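# Seat small circuit board fully into large board's connector

## Task

Insert the small circuit board into the connector on the large board and push it all the way in, until the two boards are parallel; afterwards release both boards so neither gripper holds anything.

## Robot and tools

Robot: two arms, left_arm and right_arm, each ending in a two-finger gripper. Fingers point along the gripper's +z axis and close along its y axis. end_effector_position is the spot between the finger pads, about 5 mm behind the tips.

Frames: the scene frame has its origin at table-top height, midway between the nominal arm bases, +z up, +x out over the table, left_arm on the +y side (not the image left). Real bases: left_arm at (-0.008, +0.242, 0) m, quat_wxyz (+1.000, 0, 0, +0.007); right_arm at (-0.042, -0.343, 0) m, quat_wxyz (+1.000, 0, 0, -0.025). Each arm reports its hand pose, velocity, targets and wrist-camera pose in its own base frame. Fixed cameras and the table use the scene frame. Every motion offset is taken along the axes of that arm's current Hand target. Reported poses can be off by a few centimetres, worse at long reach.

Row format (shared by execute_actions and move): one flat list of 14 numbers, each in [-1, 1]: dx, dy, dz, rx, ry, rz, opening for left_arm, then the same seven for right_arm. Always give all 14 even if one arm is idle. The six pose numbers are an offset, not a pose, measured from that arm's Hand target at the start of the action or move; 1.0 equals 0.6 m of travel or 180 degrees of turn, and rx, ry, rz form a single rotation vector. Offsets do not accumulate across rows within one action or move, but a fresh call starts from the new Hand target, so resending the same offset moves further. All six zeros re-requests the current Hand target. Opening is absolute, not an offset: +1 fully open (0.070 m), -1 closed; a 0 is a real command, so resend the current value to leave a gripper alone. Closing fully takes about 1.0 s or more.

execute_actions(actions, cameras): actions is a list of actions; each action is a table of up to 15 rows, one per 1/30 s step; a short table repeats its last row to fill 15 steps. An empty actions list returns state plus images. cameras: list of names, ["all"], or [] for none.

move(target, speed, blend, opening_speed, grip_force, blocking, cameras): target is one 14-number row or a list of up to 15 rows, every row counted from the same starting Hand targets. speed is the top path speed in m/s, 0.002 to 2.2 (default 0.25; rotation up to twice that in rad/s), one value or one per target. blend in metres rounds corners in a list (0 = stop at each). opening_speed is the rate of change of the commanded opening per second on the -1..+1 scale, at least 0.2. grip_force is newtons per finger pad, 5 to 20, one value or one per arm, persisting until changed. blocking=false returns after about 0.5 s while motion continues. Moves go straight, ignore obstacles and the other arm, last at least 0.5 s and at most 10 s. The result adds a move: line giving the ending (done, off_target, moving, held, fault) and limits such as paced (pose clipped) or held (steps withheld). An arm not named in the ending is done, within 3 mm and 2 degrees.

wait(seconds 0 to 10): arms keep their last commands; a running move continues. stop(): brakes a running move. zoom_image(camera, region): camera is cam_high, cam_low, cam_left_wrist or cam_right_wrist; region [x0, y0, x1, y1] in pixels of that camera's newest image, at most 504 by 504. finished_scene(scene): ends the scene with its number; irreversible, so call it only once the board is seated and both grippers are open and clear; make no other call in that reply.

Reading results: Hand target is the last commanded pose after clipping; the gripper often stops short of it, and only a new command closes the gap. grip_measured is the measured opening on the command scale. To grasp, command about 0.05 below grip_measured at first contact for full force, less for a lighter hold. Joint torques include the arm's own weight and are noisy. Joint ranges (rad): waist -2.618 to 2.618, shoulder 0.000 to 3.140, elbow -2.967 to 0.000 (straight at -2.831), forearm roll -1.745 to 1.745, wrist pitch -1.220 to 1.220, wrist roll -2.094 to 2.094.

Control limits: commanded orientation is clipped to within 32 degrees of the measured one per step; joint targets move at most 3 rad/s. Near the base axis a small hand motion can swing the whole arm; avoid paths passing close to an arm's own base.

Cameras: cam_high and cam_low fixed (896x504), cam_left_wrist and cam_right_wrist on the hands (896x504); wrist images can lag during motion. Calibration may be slightly off.

Cautions: pressing harder or faster raises impact; a target far beyond contact pushes hard, so end a push by commanding back past the gripper. Contact torque reaching a joint limit (waist, shoulder, elbow 21.6 N m; forearm roll, wrist pitch, wrist roll 7.52 N m, with those three motors giving only about 4 N m) stops that arm for 10 s. Sustained loads, stretched poses or pushing at unreachable poses heat motors; a MOTOR HOT line appears at 65 °C and at 80 °C the arm drops. The clearance check blocks arm-to-arm approaches but not closing fingers; never pinch or strike the other arm. Don't drop parts, release moving parts, slam into anything, or let anything leave the table. Loose objects may get brief external nudges.

Each tool is called after "Call:" as name([rows], argument=value, ...), one row to a line, values as JSON.

## Session

Call:
execute_actions(actions=[])

Call:
zoom_image(camera="cam_high", region=[200, 100, 700, 400])

Scene clock: 0.00 s.
left_arm: end_effector_position=(+0.3249, +0.1040, +0.2178) grip_measured=+1.00 end_effector_quat_wxyz=(+0.456, -0.182, +0.871, +0.009) | right_arm: end_effector_position=(+0.4193, +0.5207, +0.3896) grip_measured=+1.00 end_effector_quat_wxyz=(+0.679, -0.145, +0.651, +0.307)
Joint positions: left_arm=[0.402 1.133 -0.767 -0.396 0.378 0.288 0.07] | right_arm=[1.011 2.271 -2.301 -1.573 0.364 1.736 0.07]
Joint torques (N m): no reading
Motor temperatures (°C): left_arm=[31 33 32 35 32 33] | right_arm=[31 36 33 35 34 37]
Hand target: left_arm +0.3249, +0.1040, +0.2178; +0.456, -0.182, +0.871, +0.009 | right_arm +0.4193, +0.5207, +0.3896; +0.679, -0.145, +0.651, +0.307
Tool commands: left_gripper/opening=+1.0 right_gripper/opening=+1.0
camera_calibration:
cam_left_wrist: T_world_to_cam=[[0.322795, -0.933397, 0.156757, -0.0446637], [-0.876106, -0.357336, -0.323649, 0.392001], [0.358109, -0.0328638, -0.933101, 0.207265], [0, 0, 0, 1]] pos_world=[0.283628, 0.105199, 0.327272]
cam_right_wrist: T_world_to_cam=[[0.592738, -0.777938, -0.208504, 0.234366], [-0.494237, -0.146931, -0.85682, 0.618486], [0.635918, 0.61092, -0.471578, -0.275946], [0, 0, 0, 1]] pos_world=[0.34224, 0.441778, 0.448667]

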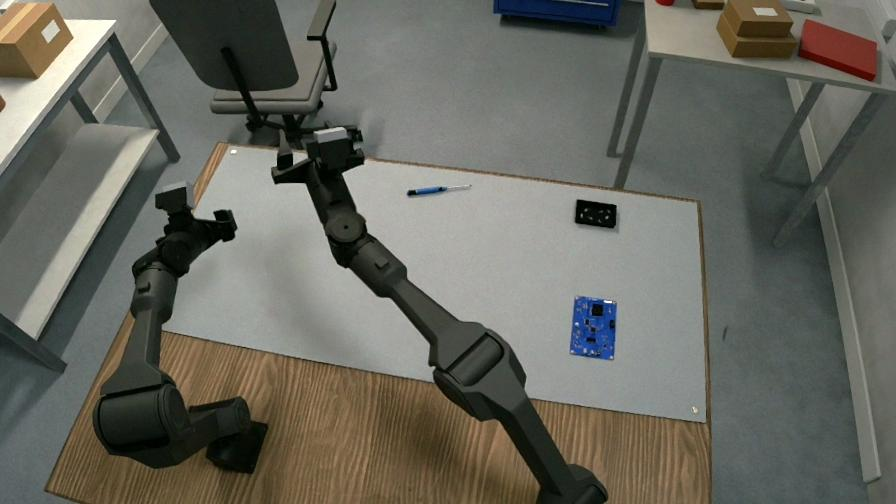

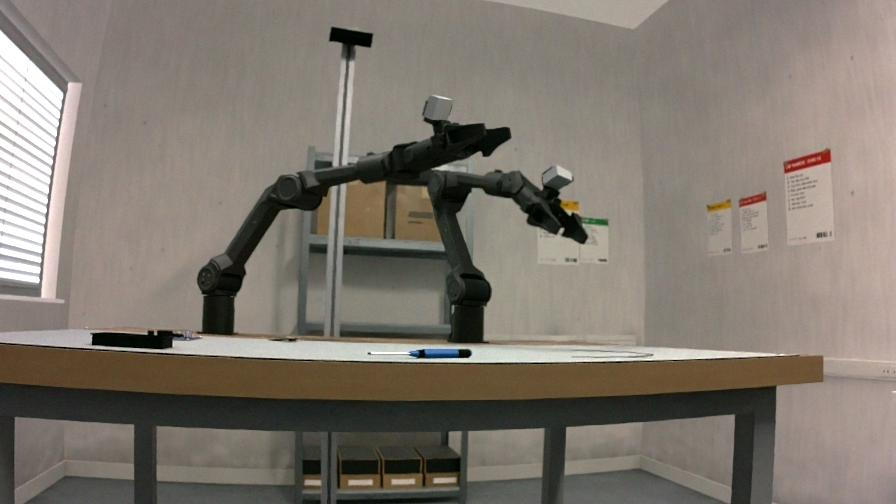

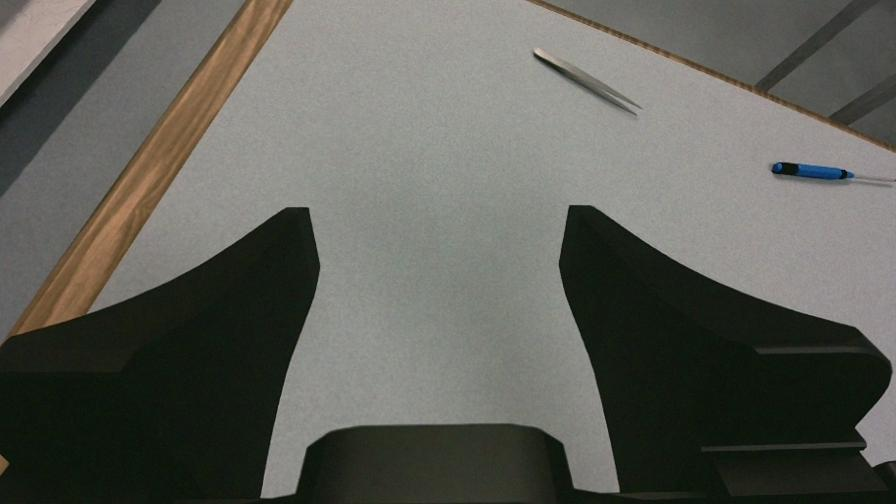

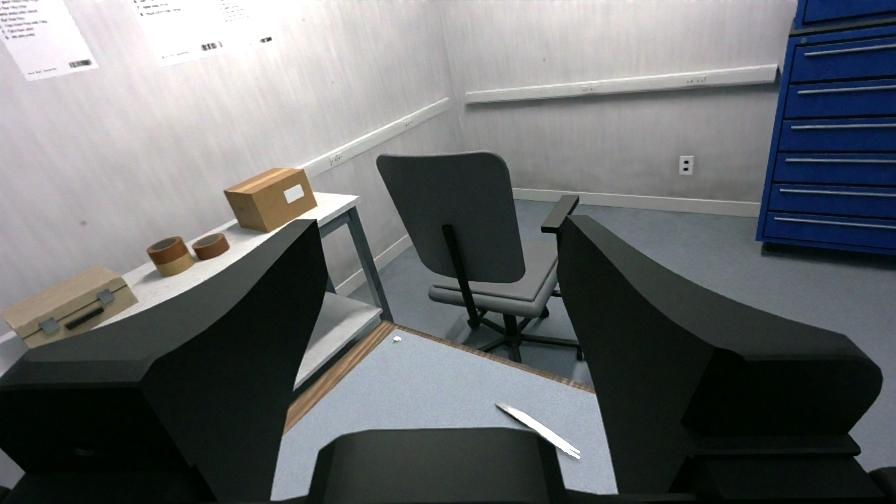

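Scaled by 1.008 from the camera's 896x504 image, which has a finer 1280x720 frame.

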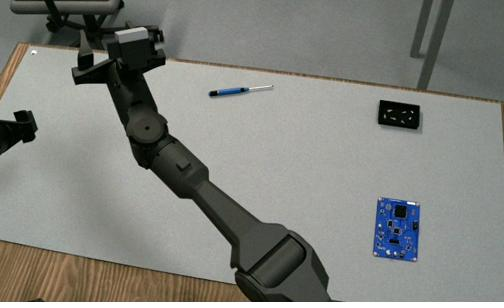

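Call:
zoom_image(camera="cam_high", region=[540, 180, 660, 380])

Call:
zoom_image(camera="cam_low", region=[70, 310, 330, 360])

Scaled by 2.520 from the camera's 896x504 image, which has a finer 1280x720 frame.

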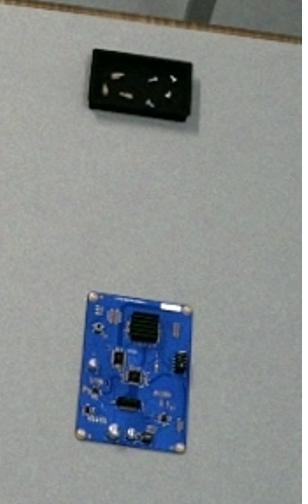

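Scaled by 1.938 from the camera's 896x504 image, which has a finer 1280x720 frame.

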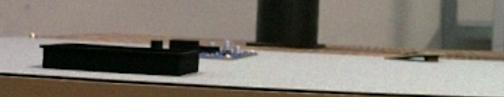

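Call:
move(target=[0,0,0,0,0,0,1,0.163,-0.4575,-0.59,0.222,0.491,0.105,1], speed=0.5, cameras=["cam_high","cam_right_wrist"])

Scene clock: 3.07 s.
left_arm: end_effector_position=(+0.3249, +0.1040, +0.2178) grip_measured=+1.00 end_effector_quat_wxyz=(+0.456, -0.182, +0.871, +0.009) | right_arm: end_effector_position=(+0.3010, +0.1199, +0.1993) grip_measured=+1.00 end_effector_quat_wxyz=(+0.127, +0.000, +0.991, +0.051)
Joint positions: left_arm=[0.402 1.133 -0.767 -0.396 0.378 0.288 0.07] | right_arm=[0.379 1.477 -1.323 0 1.228 0.379 0.07]
Joint torques (N m): left_arm=[-0.9 -2.32 -4.55 -0.11 -0.91 0.03] | right_arm=[0.76 -5.49 -6.03 0.07 -0.16 0.05]
Hand target: left_arm +0.3249, +0.1040, +0.2178; +0.456, -0.182, +0.871, +0.009 | right_arm +0.3011, +0.1204, +0.1998; -0.001, -0.001, +1.000, +0.000
Off the commanded pose: left_arm 0.000 m, 0 deg | right_arm 0.001 m, 16 deg.
joint sent to its limit (right arm) — joint 5 (wrist pitch), upper limit. The joint targets are off in orientation, not in position.
move: off_target (right_arm)
camera_calibration:
cam_right_wrist: T_world_to_cam=[[0.00515259, -0.996342, -0.0853047, 0.131529], [-0.93702, -0.0346029, 0.347556, 0.2179], [-0.349237, 0.0781414, -0.933771, 0.40691], [0, 0, 0, 1]] pos_world=[0.345607, 0.106791, 0.315448]
Images, in order (width x height): cam_high 896x504, cam_right_wrist 896x504.

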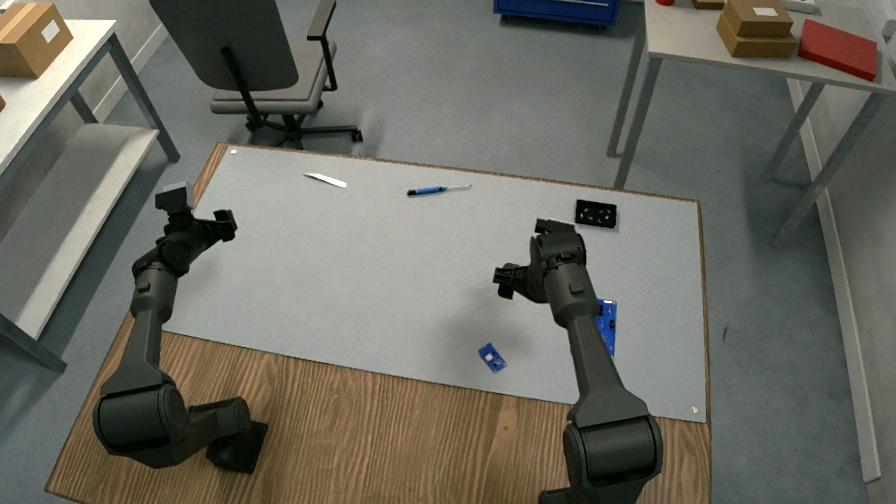

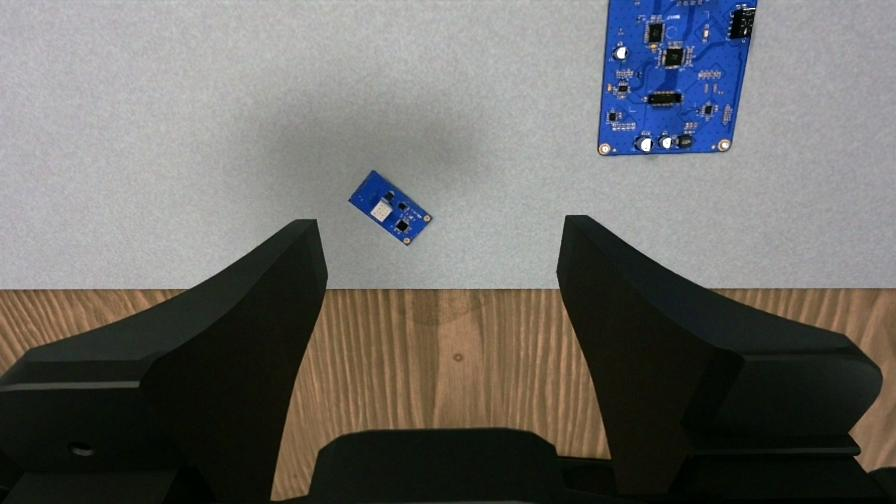

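Call:
zoom_image(camera="cam_right_wrist", region=[560, 0, 800, 170])

Call:
zoom_image(camera="cam_right_wrist", region=[330, 150, 450, 260])

Scaled by 2.100 from the camera's 896x504 image, which has a finer 1280x720 frame.

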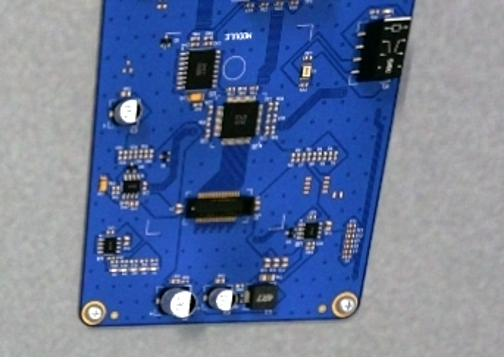

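Scaled by 4.200 from the camera's 896x504 image, which has a finer 1280x720 frame.

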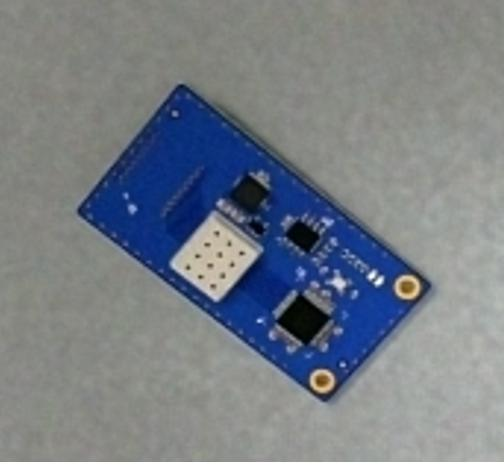

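Call:
move(target=[0,0,0,0,0,0,1,0.061,0.0908,0.2,0,0,-0.287,0.3], speed=0.4, cameras=["cam_right_wrist"])

Scene clock: 6.50 s.
left_arm: end_effector_position=(+0.3249, +0.1040, +0.2178) grip_measured=+1.00 end_effector_quat_wxyz=(+0.456, -0.182, +0.871, +0.009) | right_arm: end_effector_position=(+0.2640, +0.1751, +0.0794) grip_measured=+0.30 end_effector_quat_wxyz=(-0.001, -0.437, +0.900, +0.000)
Joint positions: left_arm=[0.402 1.133 -0.767 -0.396 0.378 0.288 0.07] | right_arm=[0.585 1.734 -1.176 0.001 1.103 -0.319 0.045]
Joint torques (N m): left_arm=[-0.94 -2.45 -4.57 -0.13 -0.95 0.05] | right_arm=[-0.49 -8.23 -4.76 0 -0.1 0.06]
Hand target: left_arm +0.3249, +0.1040, +0.2178; +0.456, -0.182, +0.871, +0.009 | right_arm +0.2643, +0.1748, +0.0798; -0.001, -0.436, +0.900, +0.000
Off the commanded pose: left_arm 0.000 m, 0 deg | right_arm 0.001 m, 0 deg.
move: done
camera_calibration:
cam_right_wrist: T_world_to_cam=[[0.783189, -0.621594, 0.0153307, -0.102636], [-0.514911, -0.634556, 0.576372, 0.202242], [-0.348541, -0.459303, -0.817043, 0.362333], [0, 0, 0, 1]] pos_world=[0.310808, 0.230956, 0.181048]
Images, in order (width x height): cam_right_wrist 896x504.

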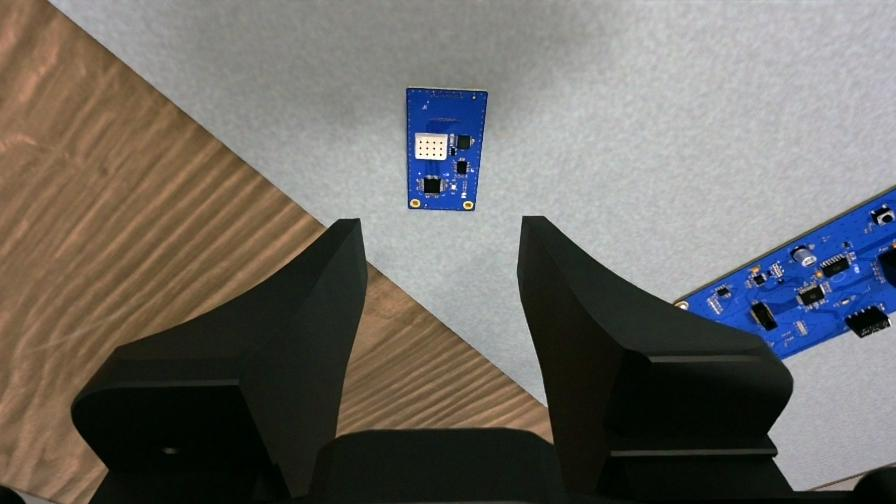

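Call:
move([
  [0,0,0,0,0,0,1,-0.008,-0.0015,0.098,0,0,0.016,0.3],
  [0,0,0,0,0,0,1,-0.008,-0.0015,0.109,0,0,0.016,0.3],
  [0,0,0,0,0,0,1,-0.008,-0.0015,0.109,0,0,0.016,-0.3],
], speed=[0.2,0.05,0.1], opening_speed=1.2, cameras=["cam_right_wrist"])

Scene clock: 8.67 s.
left_arm: end_effector_position=(+0.3249, +0.1040, +0.2178) grip_measured=+1.00 end_effector_quat_wxyz=(+0.456, -0.182, +0.871, +0.009) | right_arm: end_effector_position=(+0.2680, +0.1780, +0.0143) grip_measured=-0.15 end_effector_quat_wxyz=(+0.000, -0.413, +0.911, +0.000)
Joint positions: left_arm=[0.402 1.133 -0.767 -0.396 0.378 0.288 0.07] | right_arm=[0.586 1.859 -1.063 0.001 0.862 -0.267 0.03]
Joint torques (N m): left_arm=[-1.12 -2.57 -4.77 -0.09 -0.94 0.02] | right_arm=[0.59 -8.89 -4.77 0.14 0.04 -0.08]
Hand target: left_arm +0.3249, +0.1040, +0.2178; +0.456, -0.182, +0.871, +0.009 | right_arm +0.2679, +0.1780, +0.0144; -0.001, -0.413, +0.911, +0.000
Off the commanded pose: left_arm 0.000 m, 0 deg | right_arm 0.000 m, 0 deg.
move: done
camera_calibration:
cam_right_wrist: T_world_to_cam=[[0.749861, -0.661399, 0.0160876, -0.0868616], [-0.548117, -0.607442, 0.574963, 0.247805], [-0.370508, -0.439961, -0.818021, 0.314335], [0, 0, 0, 1]] pos_world=[0.317424, 0.231372, 0.116051]
Images, in order (width x height): cam_right_wrist 896x504.

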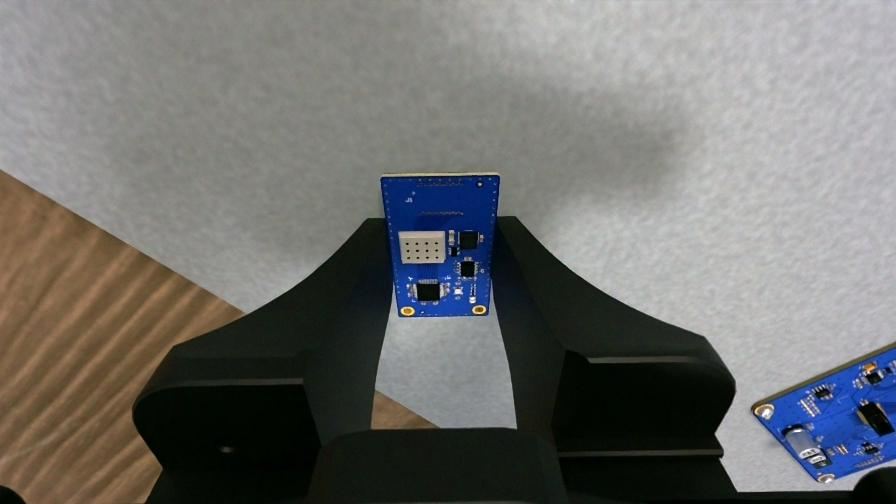

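Call:
move([
  [0,0,0,0,0,0,1,0,0,-0.03,0,0,0,-0.3],
  [0,0,0,0,0,0,1,0,0,-0.03,0,0,-0.43,-0.3],
  [0,0,0,0,0,0,1,0,0,-0.002,0,0,-0.43,-0.3],
  [0,0,0,0,0,0,1,0,0,-0.002,0,0,-0.43,0.3],
  [0,0,0,0,0,0,1,0,0,-0.08,0,0,-0.43,0.3],
  [0,0,0,0,0,0,1,-0.0025,0.0114,-0.1,0,0,0.1,0.3],
  [0,0,0,0,0,0,1,-0.0025,0.0114,-0.1,0,0,0.57,0.3],
], speed=[0.1,0.8,0.06,0.1,0.2,0.9,0.9], blend=[0.005,0,0,0,0.01,0.01,0], opening_speed=1.2, cameras=["cam_right_wrist"])

Scene clock: 15.17 s.
left_arm: end_effector_position=(+0.3249, +0.1040, +0.2178) grip_measured=+1.00 end_effector_quat_wxyz=(+0.456, -0.182, +0.871, +0.009) | right_arm: end_effector_position=(+0.2637, +0.1836, +0.0746) grip_measured=+0.30 end_effector_quat_wxyz=(+0.000, +0.452, +0.892, +0.000)
Joint positions: left_arm=[0.402 1.133 -0.767 -0.396 0.378 0.288 0.07] | right_arm=[0.608 1.754 -1.183 0 1.087 1.546 0.045]
Joint torques (N m): left_arm=[-0.97 -2.51 -4.52 -0.09 -0.94 0.01] | right_arm=[-0.11 -6.88 -4.87 0.09 -0.04 -0.06]
Hand target: left_arm +0.3249, +0.1040, +0.2178; +0.456, -0.182, +0.871, +0.009 | right_arm +0.2638, +0.1837, +0.0744; -0.001, +0.452, +0.892, +0.000
Off the commanded pose: left_arm 0.000 m, 0 deg | right_arm 0.000 m, 0 deg.
move: done
camera_calibration:
cam_right_wrist: T_world_to_cam=[[-0.808398, -0.58836, 0.0180162, 0.316407], [-0.473169, 0.667724, 0.574679, -0.0397454], [-0.350148, 0.456045, -0.81818, 0.194594], [0, 0, 0, 1]] pos_world=[0.305114, 0.123957, 0.176353]
Images, in order (width x height): cam_right_wrist 896x504.

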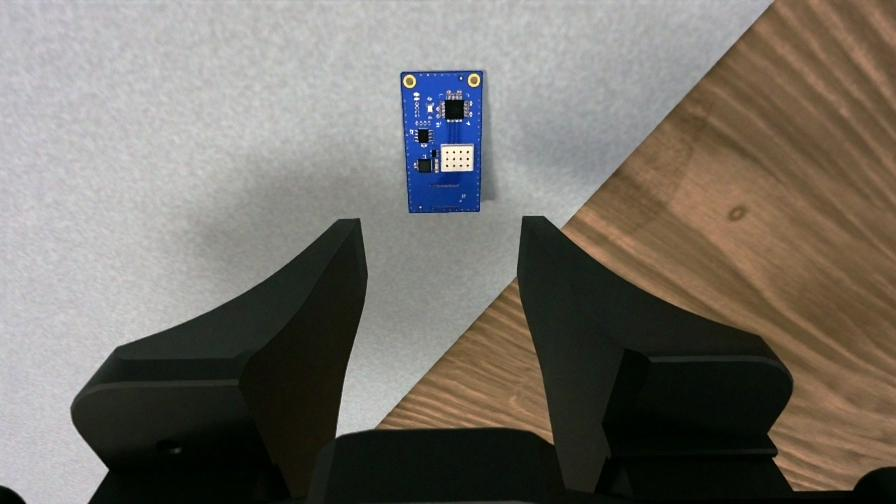

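Call:
move([
  [0,0,0,0,0,0,1,0.025,-0.001,0.088,0,0.0278,0,0.3],
  [0,0,0,0,0,0,1,0.025,-0.001,0.1,0,0.0278,0,0.3],
  [0,0,0,0,0,0,1,0.025,-0.001,0.1,0,0.0278,0,-0.34],
], speed=[0.2,0.05,0.1], opening_speed=1.2, cameras=["cam_right_wrist"])

Scene clock: 17.50 s.
left_arm: end_effector_position=(+0.3249, +0.1040, +0.2178) grip_measured=+1.00 end_effector_quat_wxyz=(+0.456, -0.182, +0.871, +0.009) | right_arm: end_effector_position=(+0.2543, +0.1953, +0.0142) grip_measured=-0.16 end_effector_quat_wxyz=(-0.039, +0.452, +0.891, +0.019)
Joint positions: left_arm=[0.402 1.133 -0.767 -0.396 0.378 0.288 0.07] | right_arm=[0.594 1.859 -1.058 0.115 0.865 1.458 0.03]
Joint torques (N m): left_arm=[-1.03 -2.59 -4.88 -0.11 -0.95 0.04] | right_arm=[-0.37 -8.88 -4.61 0.15 0.11 -0.09]
Hand target: left_arm +0.3249, +0.1040, +0.2178; +0.456, -0.182, +0.871, +0.009 | right_arm +0.2544, +0.1954, +0.0144; -0.039, +0.452, +0.891, +0.019
Off the commanded pose: left_arm 0.000 m, 0 deg | right_arm 0.000 m, 0 deg.
move: done
camera_calibration:
cam_right_wrist: T_world_to_cam=[[-0.807924, -0.588979, 0.019053, 0.316786], [-0.440637, 0.625274, 0.644106, -0.0183528], [-0.391278, 0.511993, -0.764699, 0.135419], [0, 0, 0, 1]] pos_world=[0.300838, 0.128722, 0.109341]
Images, in order (width x height): cam_right_wrist 896x504.

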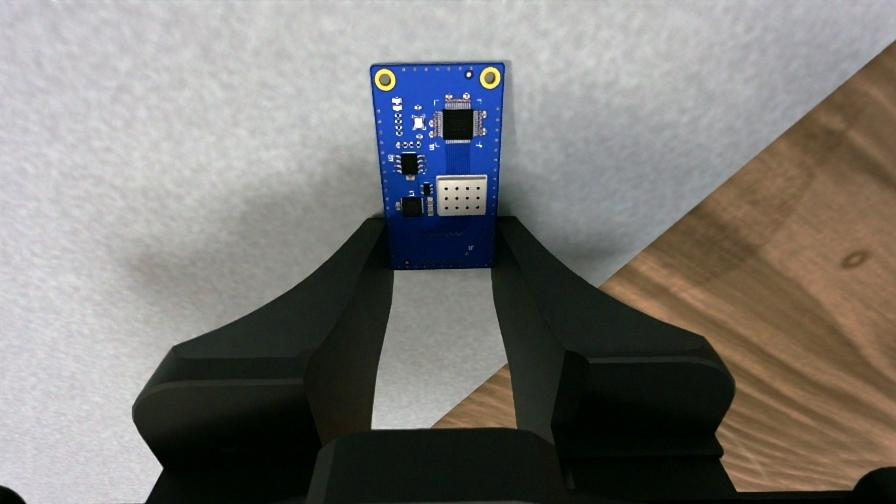

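Call:
move(target=[0,0,0,0,0,0,1,0,0,-0.09,0,-0.0278,0,-0.34], speed=0.15)

Scene clock: 18.67 s.
left_arm: end_effector_position=(+0.3249, +0.1040, +0.2178) grip_measured=+1.00 end_effector_quat_wxyz=(+0.456, -0.182, +0.871, +0.009) | right_arm: end_effector_position=(+0.2575, +0.1916, +0.0689) grip_measured=-0.16 end_effector_quat_wxyz=(+0.000, +0.452, +0.892, +0.000)
Joint positions: left_arm=[0.402 1.133 -0.767 -0.396 0.378 0.288 0.07] | right_arm=[0.64 1.76 -1.166 0 1.064 1.578 0.03]
Joint torques (N m): left_arm=[-0.97 -2.46 -4.56 -0.1 -0.95 0.02] | right_arm=[0.17 -6.76 -4.25 0.03 -0.14 -0.08]
Hand target: left_arm +0.3249, +0.1040, +0.2178; +0.456, -0.182, +0.871, +0.009 | right_arm +0.2572, +0.1916, +0.0682; -0.001, +0.452, +0.892, +0.000
Off the commanded pose: left_arm 0.000 m, 0 deg | right_arm 0.001 m, 0 deg.
move: done

Call:
move(target=[0,0,0,0,0,0,1,-0.353,-0.082,0.015,0,0,-0.315,-0.34], speed=0.35, cameras=["cam_right_wrist"])

Call:
zoom_image(camera="cam_right_wrist", region=[320, 0, 600, 300])

Scene clock: 20.80 s.
left_arm: end_effector_position=(+0.3249, +0.1040, +0.2178) grip_measured=+1.00 end_effector_quat_wxyz=(+0.456, -0.182, +0.871, +0.009) | right_arm: end_effector_position=(+0.3428, -0.0084, +0.0592) grip_measured=-0.16 end_effector_quat_wxyz=(+0.000, -0.025, +1.000, +0.000)
Joint positions: left_arm=[0.402 1.133 -0.767 -0.396 0.378 0.288 0.07] | right_arm=[-0.025 1.845 -1.247 0 1.061 -0.075 0.03]
Joint torques (N m): left_arm=[-1.08 -2.44 -4.58 -0.08 -0.94 0.03] | right_arm=[0.42 -8.42 -4.5 -0.01 -0.04 0.04]
Hand target: left_arm +0.3249, +0.1040, +0.2178; +0.456, -0.182, +0.871, +0.009 | right_arm +0.3427, -0.0083, +0.0591; -0.001, -0.026, +1.000, +0.000
Off the commanded pose: left_arm 0.000 m, 0 deg | right_arm 0.000 m, 0 deg.
move: done
camera_calibration:
cam_right_wrist: T_world_to_cam=[[0.0464189, -0.998779, 0.0168955, -0.0287763], [-0.817413, -0.0282569, 0.575359, 0.246859], [-0.574179, -0.0405181, -0.817727, 0.369925], [0, 0, 0, 1]] pos_world=[0.415525, -0.00677702, 0.160951]
Images, in order (width x height): cam_right_wrist 896x504.

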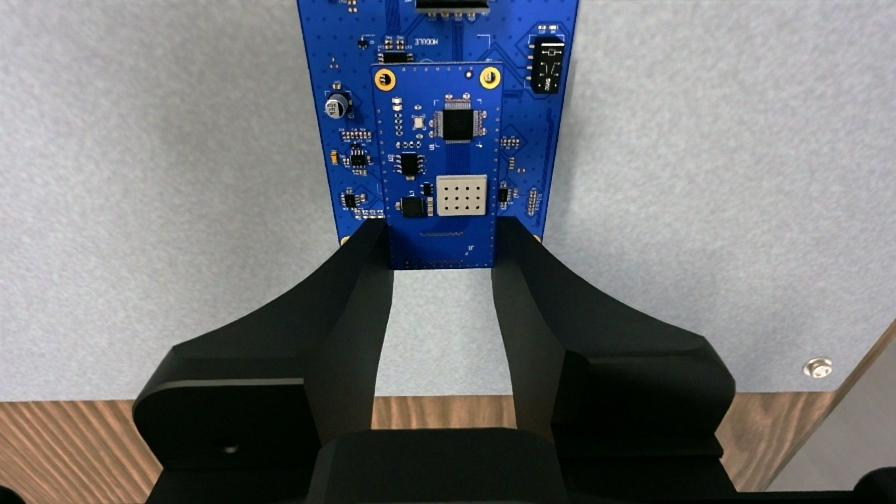

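Scaled by 1.680 from the camera's 896x504 image, which has a finer 1280x720 frame.

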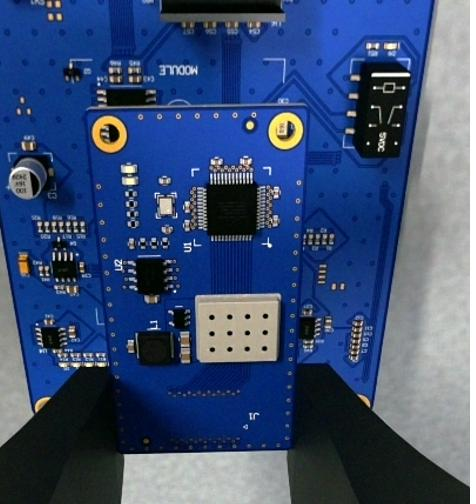

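Call:
move(target=[0,0,0,0,0,0,1,0.1,0,0.03,0,0,0.0078,-0.34], speed=0.25, cameras=["cam_right_wrist"])

Call:
zoom_image(camera="cam_right_wrist", region=[320, 0, 600, 150])

Call:
zoom_image(camera="cam_right_wrist", region=[360, 160, 520, 280])

Scene clock: 23.30 s.
left_arm: end_effector_position=(+0.3249, +0.1040, +0.2178) grip_measured=+1.00 end_effector_quat_wxyz=(+0.456, -0.182, +0.871, +0.009) | right_arm: end_effector_position=(+0.2826, -0.0110, +0.0413) grip_measured=-0.16 end_effector_quat_wxyz=(+0.000, -0.014, +1.000, +0.000)
Joint positions: left_arm=[0.402 1.133 -0.767 -0.396 0.378 0.288 0.07] | right_arm=[-0.039 1.687 -0.943 0 0.914 -0.067 0.03]
Joint torques (N m): left_arm=[-0.77 -2.67 -4.83 -0.1 -0.95 0.04] | right_arm=[-0.6 -5.91 -4.75 0 -0.1 0.03]
Hand target: left_arm +0.3249, +0.1040, +0.2178; +0.456, -0.182, +0.871, +0.009 | right_arm +0.2828, -0.0114, +0.0412; -0.001, -0.013, +1.000, +0.000
Off the commanded pose: left_arm 0.000 m, 0 deg | right_arm 0.000 m, 0 deg.
move: done
camera_calibration:
cam_right_wrist: T_world_to_cam=[[0.0240673, -0.999568, 0.0168856, -0.0219683], [-0.81781, -0.00997077, 0.575401, 0.208149], [-0.574984, -0.0276576, -0.817697, 0.320962], [0, 0, 0, 1]] pos_world=[0.355303, -0.0110064, 0.143051]
Images, in order (width x height): cam_right_wrist 896x504.

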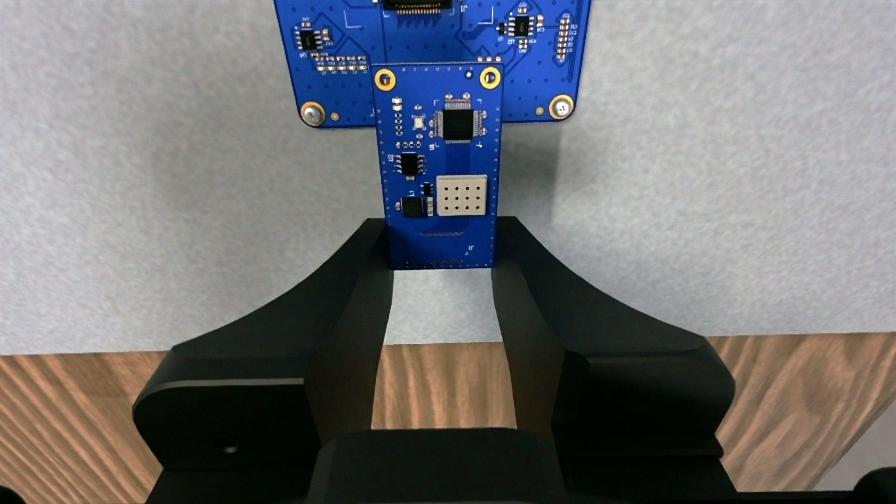

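Scaled by 1.800 from the camera's 896x504 image, which has a finer 1280x720 frame.

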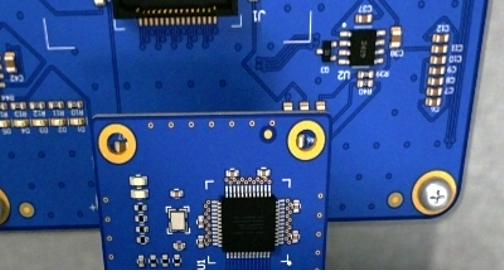

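Scaled by 3.150 from the camera's 896x504 image, which has a finer 1280x720 frame.

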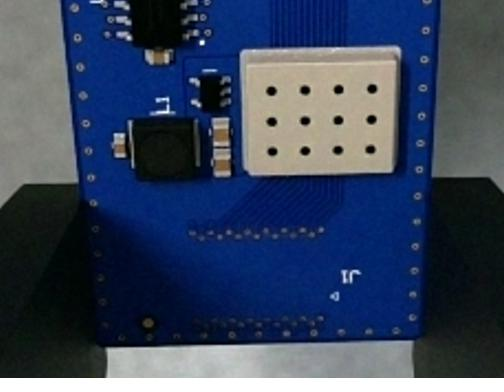

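Call:
move(target=[0,0,0,0,0,0,1,0.05,0,0,0,0,0,-0.34], speed=0.2, cameras=["cam_right_wrist"])

Call:
zoom_image(camera="cam_right_wrist", region=[320, 0, 520, 80])

Scene clock: 24.73 s.
left_arm: end_effector_position=(+0.3249, +0.1040, +0.2178) grip_measured=+1.00 end_effector_quat_wxyz=(+0.456, -0.182, +0.871, +0.009) | right_arm: end_effector_position=(+0.2523, -0.0120, +0.0412) grip_measured=-0.16 end_effector_quat_wxyz=(-0.001, -0.013, +1.000, +0.000)
Joint positions: left_arm=[0.402 1.133 -0.767 -0.396 0.378 0.288 0.07] | right_arm=[-0.048 1.593 -0.822 0 0.889 -0.075 0.03]
Joint torques (N m): left_arm=[-0.98 -2.57 -4.68 -0.09 -0.94 0.04] | right_arm=[-0.49 -5.1 -4.64 0.04 -0.23 -0.07]
Hand target: left_arm +0.3249, +0.1040, +0.2178; +0.456, -0.182, +0.871, +0.009 | right_arm +0.2528, -0.0122, +0.0412; -0.001, -0.013, +1.000, +0.000
Off the commanded pose: left_arm 0.000 m, 0 deg | right_arm 0.001 m, 0 deg.
move: done
camera_calibration:
cam_right_wrist: T_world_to_cam=[[0.0230901, -0.999592, 0.0168203, -0.0219123], [-0.817174, -0.00917855, 0.576318, 0.183228], [-0.575928, -0.0270523, -0.817053, 0.303626], [0, 0, 0, 1]] pos_world=[0.325103, -0.0120077, 0.14285]
Images, in order (width x height): cam_right_wrist 896x504.

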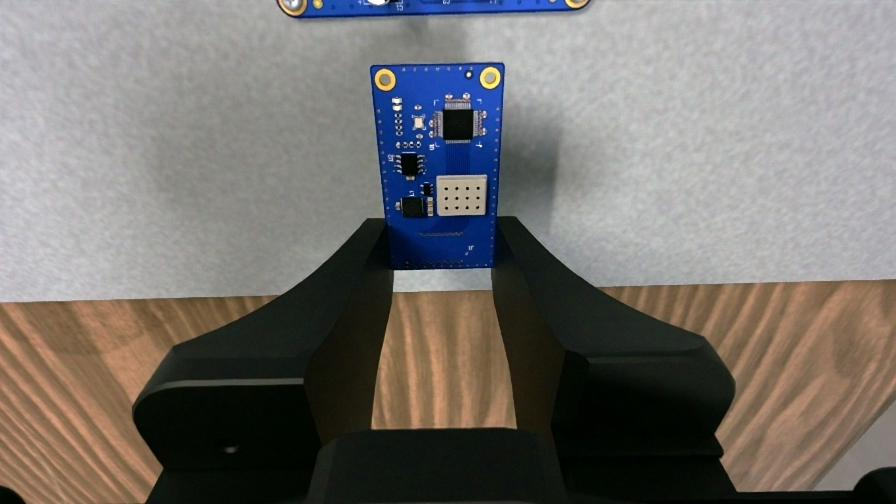

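Scaled by 2.520 from the camera's 896x504 image, which has a finer 1280x720 frame.

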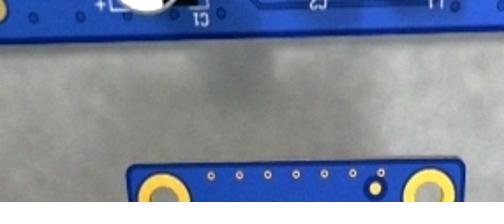

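Call:
move(target=[0,0,0,0,0,0,1,-0.068,0,-0.012,0,0,0,-0.34], speed=0.2, cameras=["cam_right_wrist"])

Call:
zoom_image(camera="cam_right_wrist", region=[330, 0, 530, 120])

Scene clock: 25.63 s.
left_arm: end_effector_position=(+0.3249, +0.1040, +0.2178) grip_measured=+1.00 end_effector_quat_wxyz=(+0.456, -0.182, +0.871, +0.009) | right_arm: end_effector_position=(+0.2939, -0.0112, +0.0483) grip_measured=-0.16 end_effector_quat_wxyz=(-0.001, -0.013, +1.000, +0.000)
Joint positions: left_arm=[0.402 1.133 -0.767 -0.396 0.378 0.288 0.07] | right_arm=[-0.038 1.71 -1.005 0 0.955 -0.064 0.03]
Joint torques (N m): left_arm=[-0.94 -2.42 -4.51 -0.11 -0.93 0.02] | right_arm=[0.57 -8.14 -4.03 0.1 0 0.05]
Hand target: left_arm +0.3249, +0.1040, +0.2178; +0.456, -0.182, +0.871, +0.009 | right_arm +0.2936, -0.0111, +0.0484; -0.001, -0.013, +1.000, +0.000
Off the commanded pose: left_arm 0.000 m, 0 deg | right_arm 0.000 m, 0 deg.
move: done
camera_calibration:
cam_right_wrist: T_world_to_cam=[[0.0219941, -0.999616, 0.0168534, -0.021995], [-0.817596, -0.00828237, 0.575733, 0.213305], [-0.575373, -0.026442, -0.817464, 0.33321], [0, 0, 0, 1]] pos_world=[0.366601, -0.0114091, 0.149951]
Images, in order (width x height): cam_right_wrist 896x504.

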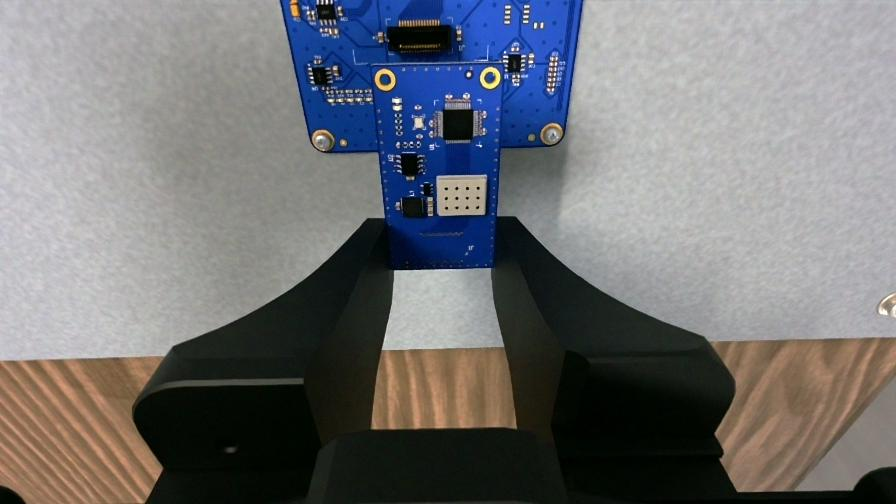

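Scaled by 2.520 from the camera's 896x504 image, which has a finer 1280x720 frame.

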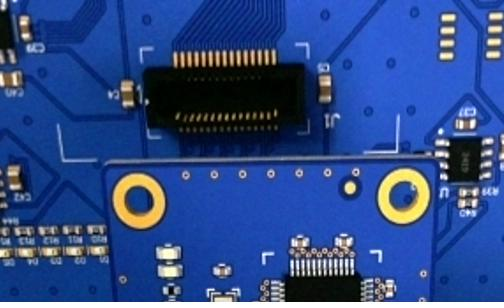

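Call:
move([
  [0,0,0,0,0,0,1,-0.0845,0.0095,0,0,0,0,-0.34],
  [0,0,0,0,0,0,1,-0.0845,0.0095,0.0357,0,0,0,-0.34],
], speed=[0.2,0.08], blend=[0.005,0], cameras=["cam_right_wrist"])

Call:
zoom_image(camera="cam_right_wrist", region=[320, 0, 570, 150])

Call:
zoom_image(camera="cam_right_wrist", region=[320, 150, 570, 300])

Call:
zoom_image(camera="cam_low", region=[70, 290, 230, 360])

Scene clock: 27.87 s.
left_arm: end_effector_position=(+0.3249, +0.1040, +0.2178) grip_measured=+1.00 end_effector_quat_wxyz=(+0.456, -0.182, +0.871, +0.009) | right_arm: end_effector_position=(+0.3438, -0.0038, +0.0262) grip_measured=-0.16 end_effector_quat_wxyz=(-0.001, -0.013, +1.000, +0.000)
Joint positions: left_arm=[0.402 1.133 -0.767 -0.396 0.378 0.288 0.07] | right_arm=[-0.011 1.903 -1.188 0 0.946 -0.038 0.03]
Joint torques (N m): left_arm=[-1.02 -2.61 -4.52 -0.1 -0.92 0.02] | right_arm=[0 -9.75 -4.99 -0.03 0.08 0]
Hand target: left_arm +0.3249, +0.1040, +0.2178; +0.456, -0.182, +0.871, +0.009 | right_arm +0.3441, -0.0040, +0.0269; -0.001, -0.013, +1.000, +0.000
Off the commanded pose: left_arm 0.000 m, 0 deg | right_arm 0.001 m, 0 deg.
move: done
camera_calibration:
cam_right_wrist: T_world_to_cam=[[0.0231533, -0.999589, 0.0168913, -0.0156136], [-0.816919, -0.00917723, 0.57668, 0.266649], [-0.576288, -0.0271509, -0.816795, 0.344464], [0, 0, 0, 1]] pos_world=[0.416703, -0.00380762, 0.127849]
Images, in order (width x height): cam_right_wrist 896x504.

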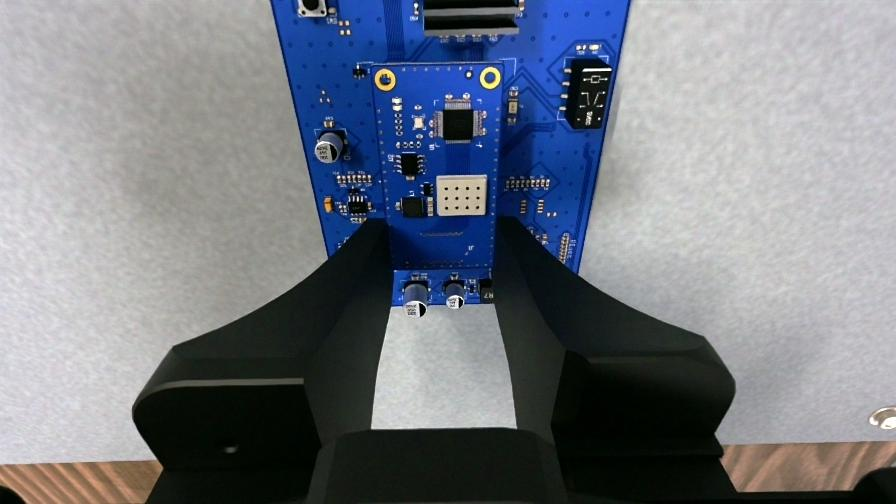

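Scaled by 2.016 from the camera's 896x504 image, which has a finer 1280x720 frame.

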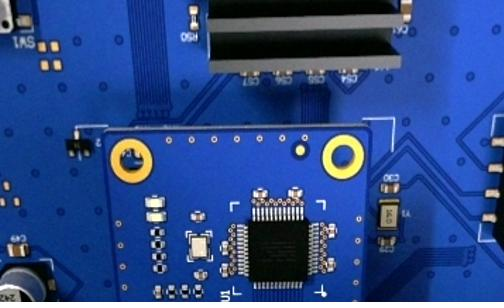

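Scaled by 2.016 from the camera's 896x504 image, which has a finer 1280x720 frame.

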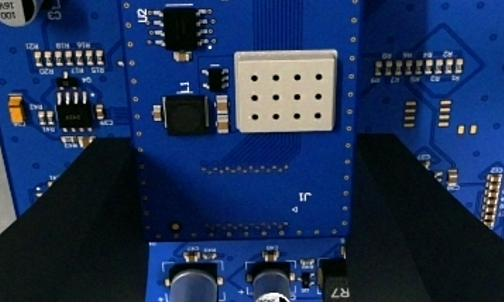

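This scene's latest camera images include none from cam_low. They are from: cam_right_wrist. cam_low's image comes with the result of a call that names it in "cameras".

Call:
move(target=[0,0,0,0,0,0,1,0.0043,0.0008,0.009,0,0,0,-0.34], speed=0.05, cameras=["cam_right_wrist","cam_low"])

Call:
zoom_image(camera="cam_right_wrist", region=[320, 0, 570, 150])

Call:
zoom_image(camera="cam_right_wrist", region=[320, 150, 570, 300])

Call:
zoom_image(camera="cam_low", region=[90, 290, 230, 360])

Scene clock: 29.70 s.
left_arm: end_effector_position=(+0.3249, +0.1040, +0.2178) grip_measured=+1.00 end_effector_quat_wxyz=(+0.456, -0.182, +0.871, +0.009) | right_arm: end_effector_position=(+0.3416, -0.0038, +0.0218) grip_measured=-0.16 end_effector_quat_wxyz=(+0.000, -0.013, +1.000, +0.000)
Joint positions: left_arm=[0.402 1.133 -0.767 -0.396 0.378 0.288 0.07] | right_arm=[-0.011 1.903 -1.168 0 0.923 -0.037 0.03]
Joint torques (N m): left_arm=[-1.1 -2.49 -4.28 -0.14 -0.93 0.03] | right_arm=[0.74 -8.25 -4.06 -0.02 -0.15 0.06]
Hand target: left_arm +0.3249, +0.1040, +0.2178; +0.456, -0.182, +0.871, +0.009 | right_arm +0.3415, -0.0036, +0.0215; -0.001, -0.013, +1.000, +0.000
Off the commanded pose: left_arm 0.000 m, 0 deg | right_arm 0.000 m, 0 deg.
move: done
camera_calibration:
cam_right_wrist: T_world_to_cam=[[0.0222569, -0.999609, 0.0169258, -0.0152195], [-0.818133, -0.00848068, 0.574966, 0.267882], [-0.574598, -0.0266445, -0.818002, 0.339018], [0, 0, 0, 1]] pos_world=[0.414301, -0.00390875, 0.123552]
Images, in order (width x height): cam_low 896x504, cam_right_wrist 896x504.

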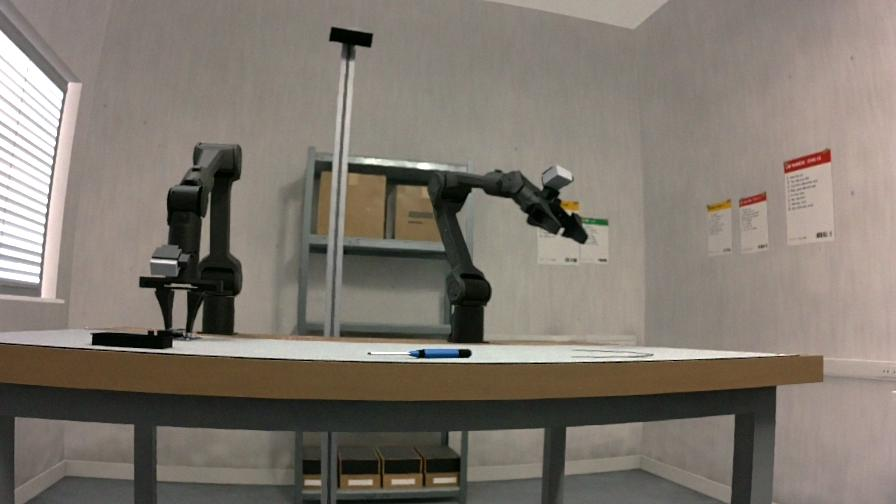

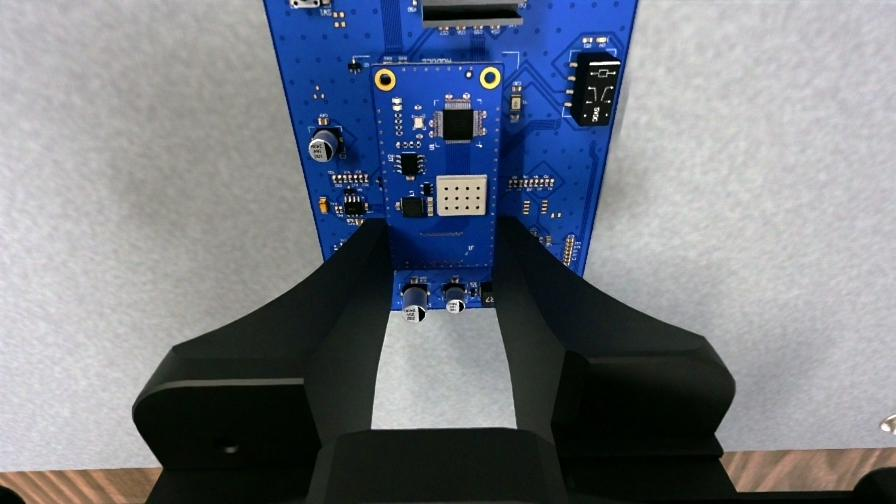

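Scaled by 2.016 from the camera's 896x504 image, which has a finer 1280x720 frame.

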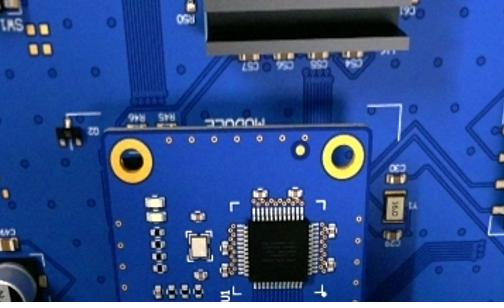

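Scaled by 2.016 from the camera's 896x504 image, which has a finer 1280x720 frame.

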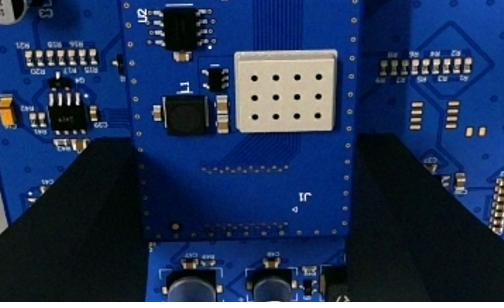

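Scaled by 3.600 from the camera's 896x504 image, which has a finer 1280x720 frame.

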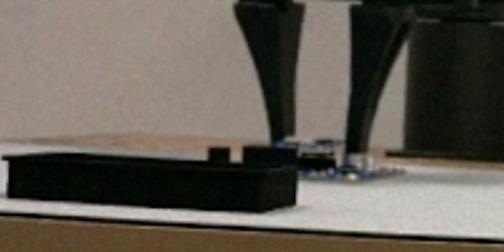

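Call:
move(target=[0,0,0,0,0,0,1,0.0022,0.0008,0.005,0,0,0,-0.34], speed=0.03, cameras=["cam_right_wrist"])

Call:
zoom_image(camera="cam_right_wrist", region=[320, 0, 570, 150])

Scene clock: 31.17 s.
left_arm: end_effector_position=(+0.3249, +0.1040, +0.2178) grip_measured=+1.00 end_effector_quat_wxyz=(+0.456, -0.182, +0.871, +0.009) | right_arm: end_effector_position=(+0.3411, -0.0038, +0.0189) grip_measured=-0.15 end_effector_quat_wxyz=(+0.001, -0.014, +1.000, -0.001)
Joint positions: left_arm=[0.402 1.133 -0.767 -0.396 0.378 0.288 0.07] | right_arm=[-0.01 1.905 -1.157 -0.002 0.908 -0.036 0.03]
Joint torques (N m): left_arm=[-0.96 -2.61 -4.62 -0.09 -0.95 0.04] | right_arm=[1.58 -7.11 -1.6 0.86 1.07 0.06]
Hand target: left_arm +0.3249, +0.1040, +0.2178; +0.456, -0.182, +0.871, +0.009 | right_arm +0.3402, -0.0032, +0.0185; -0.001, -0.013, +1.000, +0.000
Off the commanded pose: left_arm 0.000 m, 0 deg | right_arm 0.001 m, 0 deg.
move: done
camera_calibration:
cam_right_wrist: T_world_to_cam=[[0.0234728, -0.99955, 0.018674, -0.0156669], [-0.81995, -0.00856195, 0.572371, 0.269703], [-0.571953, -0.0287469, -0.819782, 0.335498], [0, 0, 0, 1]] pos_world=[0.4134, -0.00370616, 0.120958]
Images, in order (width x height): cam_right_wrist 896x504.

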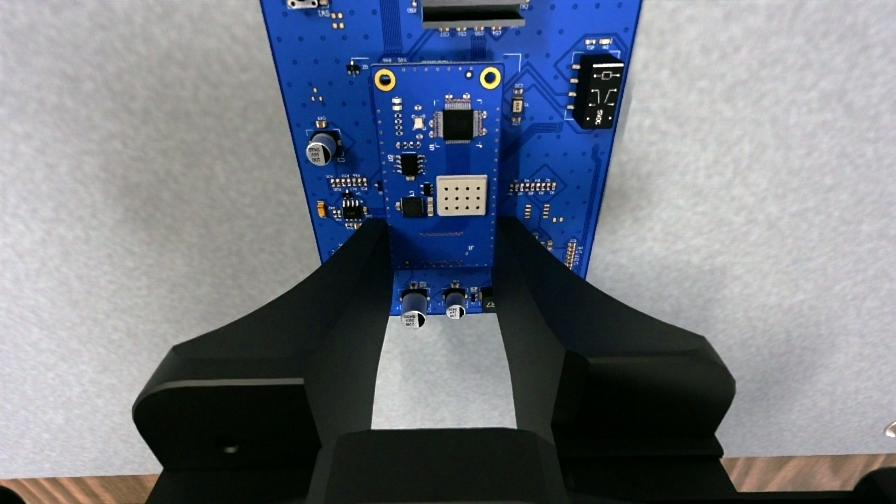

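Scaled by 2.016 from the camera's 896x504 image, which has a finer 1280x720 frame.

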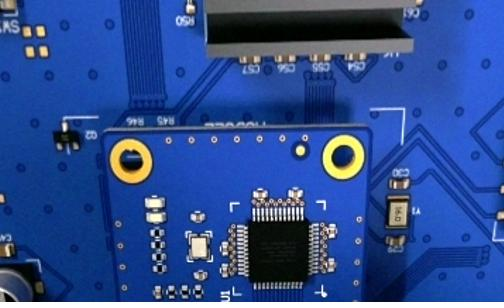

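Call:
move(target=[0,0,0,0,0,0,1,0,0,0.005,0,0,0,-0.34], speed=0.03)

Scene clock: 32.13 s.
left_arm: end_effector_position=(+0.3249, +0.1040, +0.2178) grip_measured=+1.00 end_effector_quat_wxyz=(+0.456, -0.182, +0.871, +0.009) | right_arm: end_effector_position=(+0.3411, -0.0038, +0.0167) grip_measured=-0.15 end_effector_quat_wxyz=(+0.001, -0.014, +1.000, -0.001)
Joint positions: left_arm=[0.402 1.133 -0.767 -0.396 0.378 0.288 0.07] | right_arm=[-0.01 1.909 -1.153 -0.002 0.9 -0.036 0.03]
Joint torques (N m): left_arm=[-0.83 -2.67 -4.66 -0.11 -0.92 0.01] | right_arm=[3.02 -2.86 2.2 1.55 1.4 0.06]
Hand target: left_arm +0.3249, +0.1040, +0.2178; +0.456, -0.182, +0.871, +0.009 | right_arm +0.3402, -0.0032, +0.0155; -0.001, -0.013, +1.000, +0.000
Off the commanded pose: left_arm 0.000 m, 0 deg | right_arm 0.002 m, 0 deg.
move: done

Call:
move(target=[0,0,0,0,0,0,1,-0.0013,-0.001,0.005,0,0,0,-0.34], speed=0.03, cameras=["cam_right_wrist"])

Call:
zoom_image(camera="cam_right_wrist", region=[320, 0, 570, 150])

Scene clock: 32.97 s.
left_arm: end_effector_position=(+0.3249, +0.1040, +0.2178) grip_measured=+1.00 end_effector_quat_wxyz=(+0.456, -0.182, +0.871, +0.009) | right_arm: end_effector_position=(+0.3405, -0.0035, +0.0131) grip_measured=-0.15 end_effector_quat_wxyz=(-0.001, -0.014, +1.000, +0.000)
Joint positions: left_arm=[0.402 1.133 -0.767 -0.396 0.378 0.288 0.07] | right_arm=[-0.01 1.917 -1.15 0 0.893 -0.037 0.03]
Joint torques (N m): left_arm=[-0.94 -2.58 -4.64 -0.11 -0.95 0.04] | right_arm=[2.44 2.44 2.25 1.6 -0.41 -0.06]
Hand target: left_arm +0.3249, +0.1040, +0.2178; +0.456, -0.182, +0.871, +0.009 | right_arm +0.3409, -0.0038, +0.0125; -0.001, -0.013, +1.000, +0.000
Off the commanded pose: left_arm 0.000 m, 0 deg | right_arm 0.001 m, 0 deg.
move: done
camera_calibration:
cam_right_wrist: T_world_to_cam=[[0.0233139, -0.999581, 0.01715, -0.0151135], [-0.817205, -0.00917297, 0.576274, 0.271618], [-0.575875, -0.0274503, -0.817077, 0.331813], [0, 0, 0, 1]] pos_world=[0.413403, -0.00350726, 0.11485]
Images, in order (width x height): cam_right_wrist 896x504.

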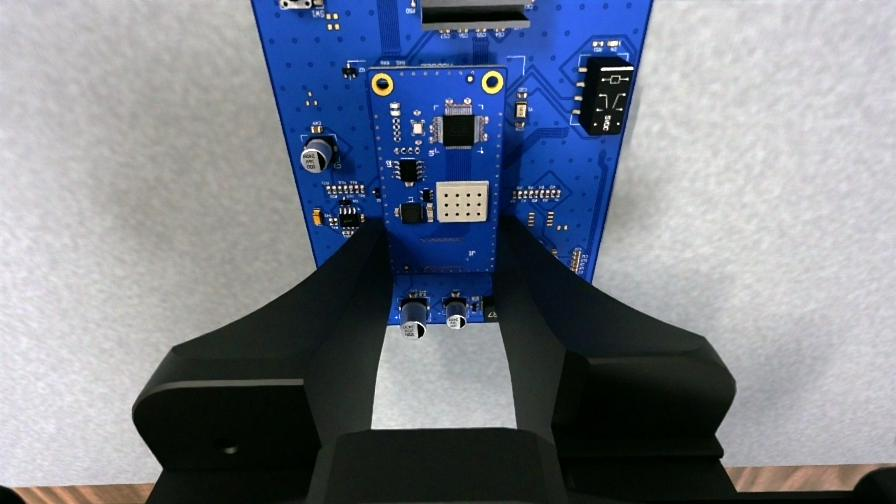

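Scaled by 2.016 from the camera's 896x504 image, which has a finer 1280x720 frame.

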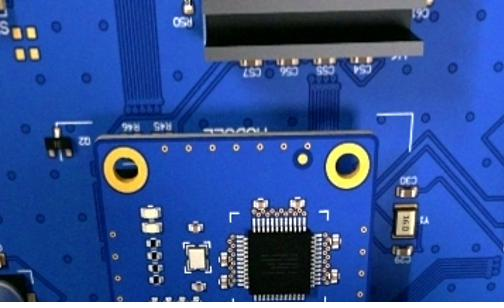

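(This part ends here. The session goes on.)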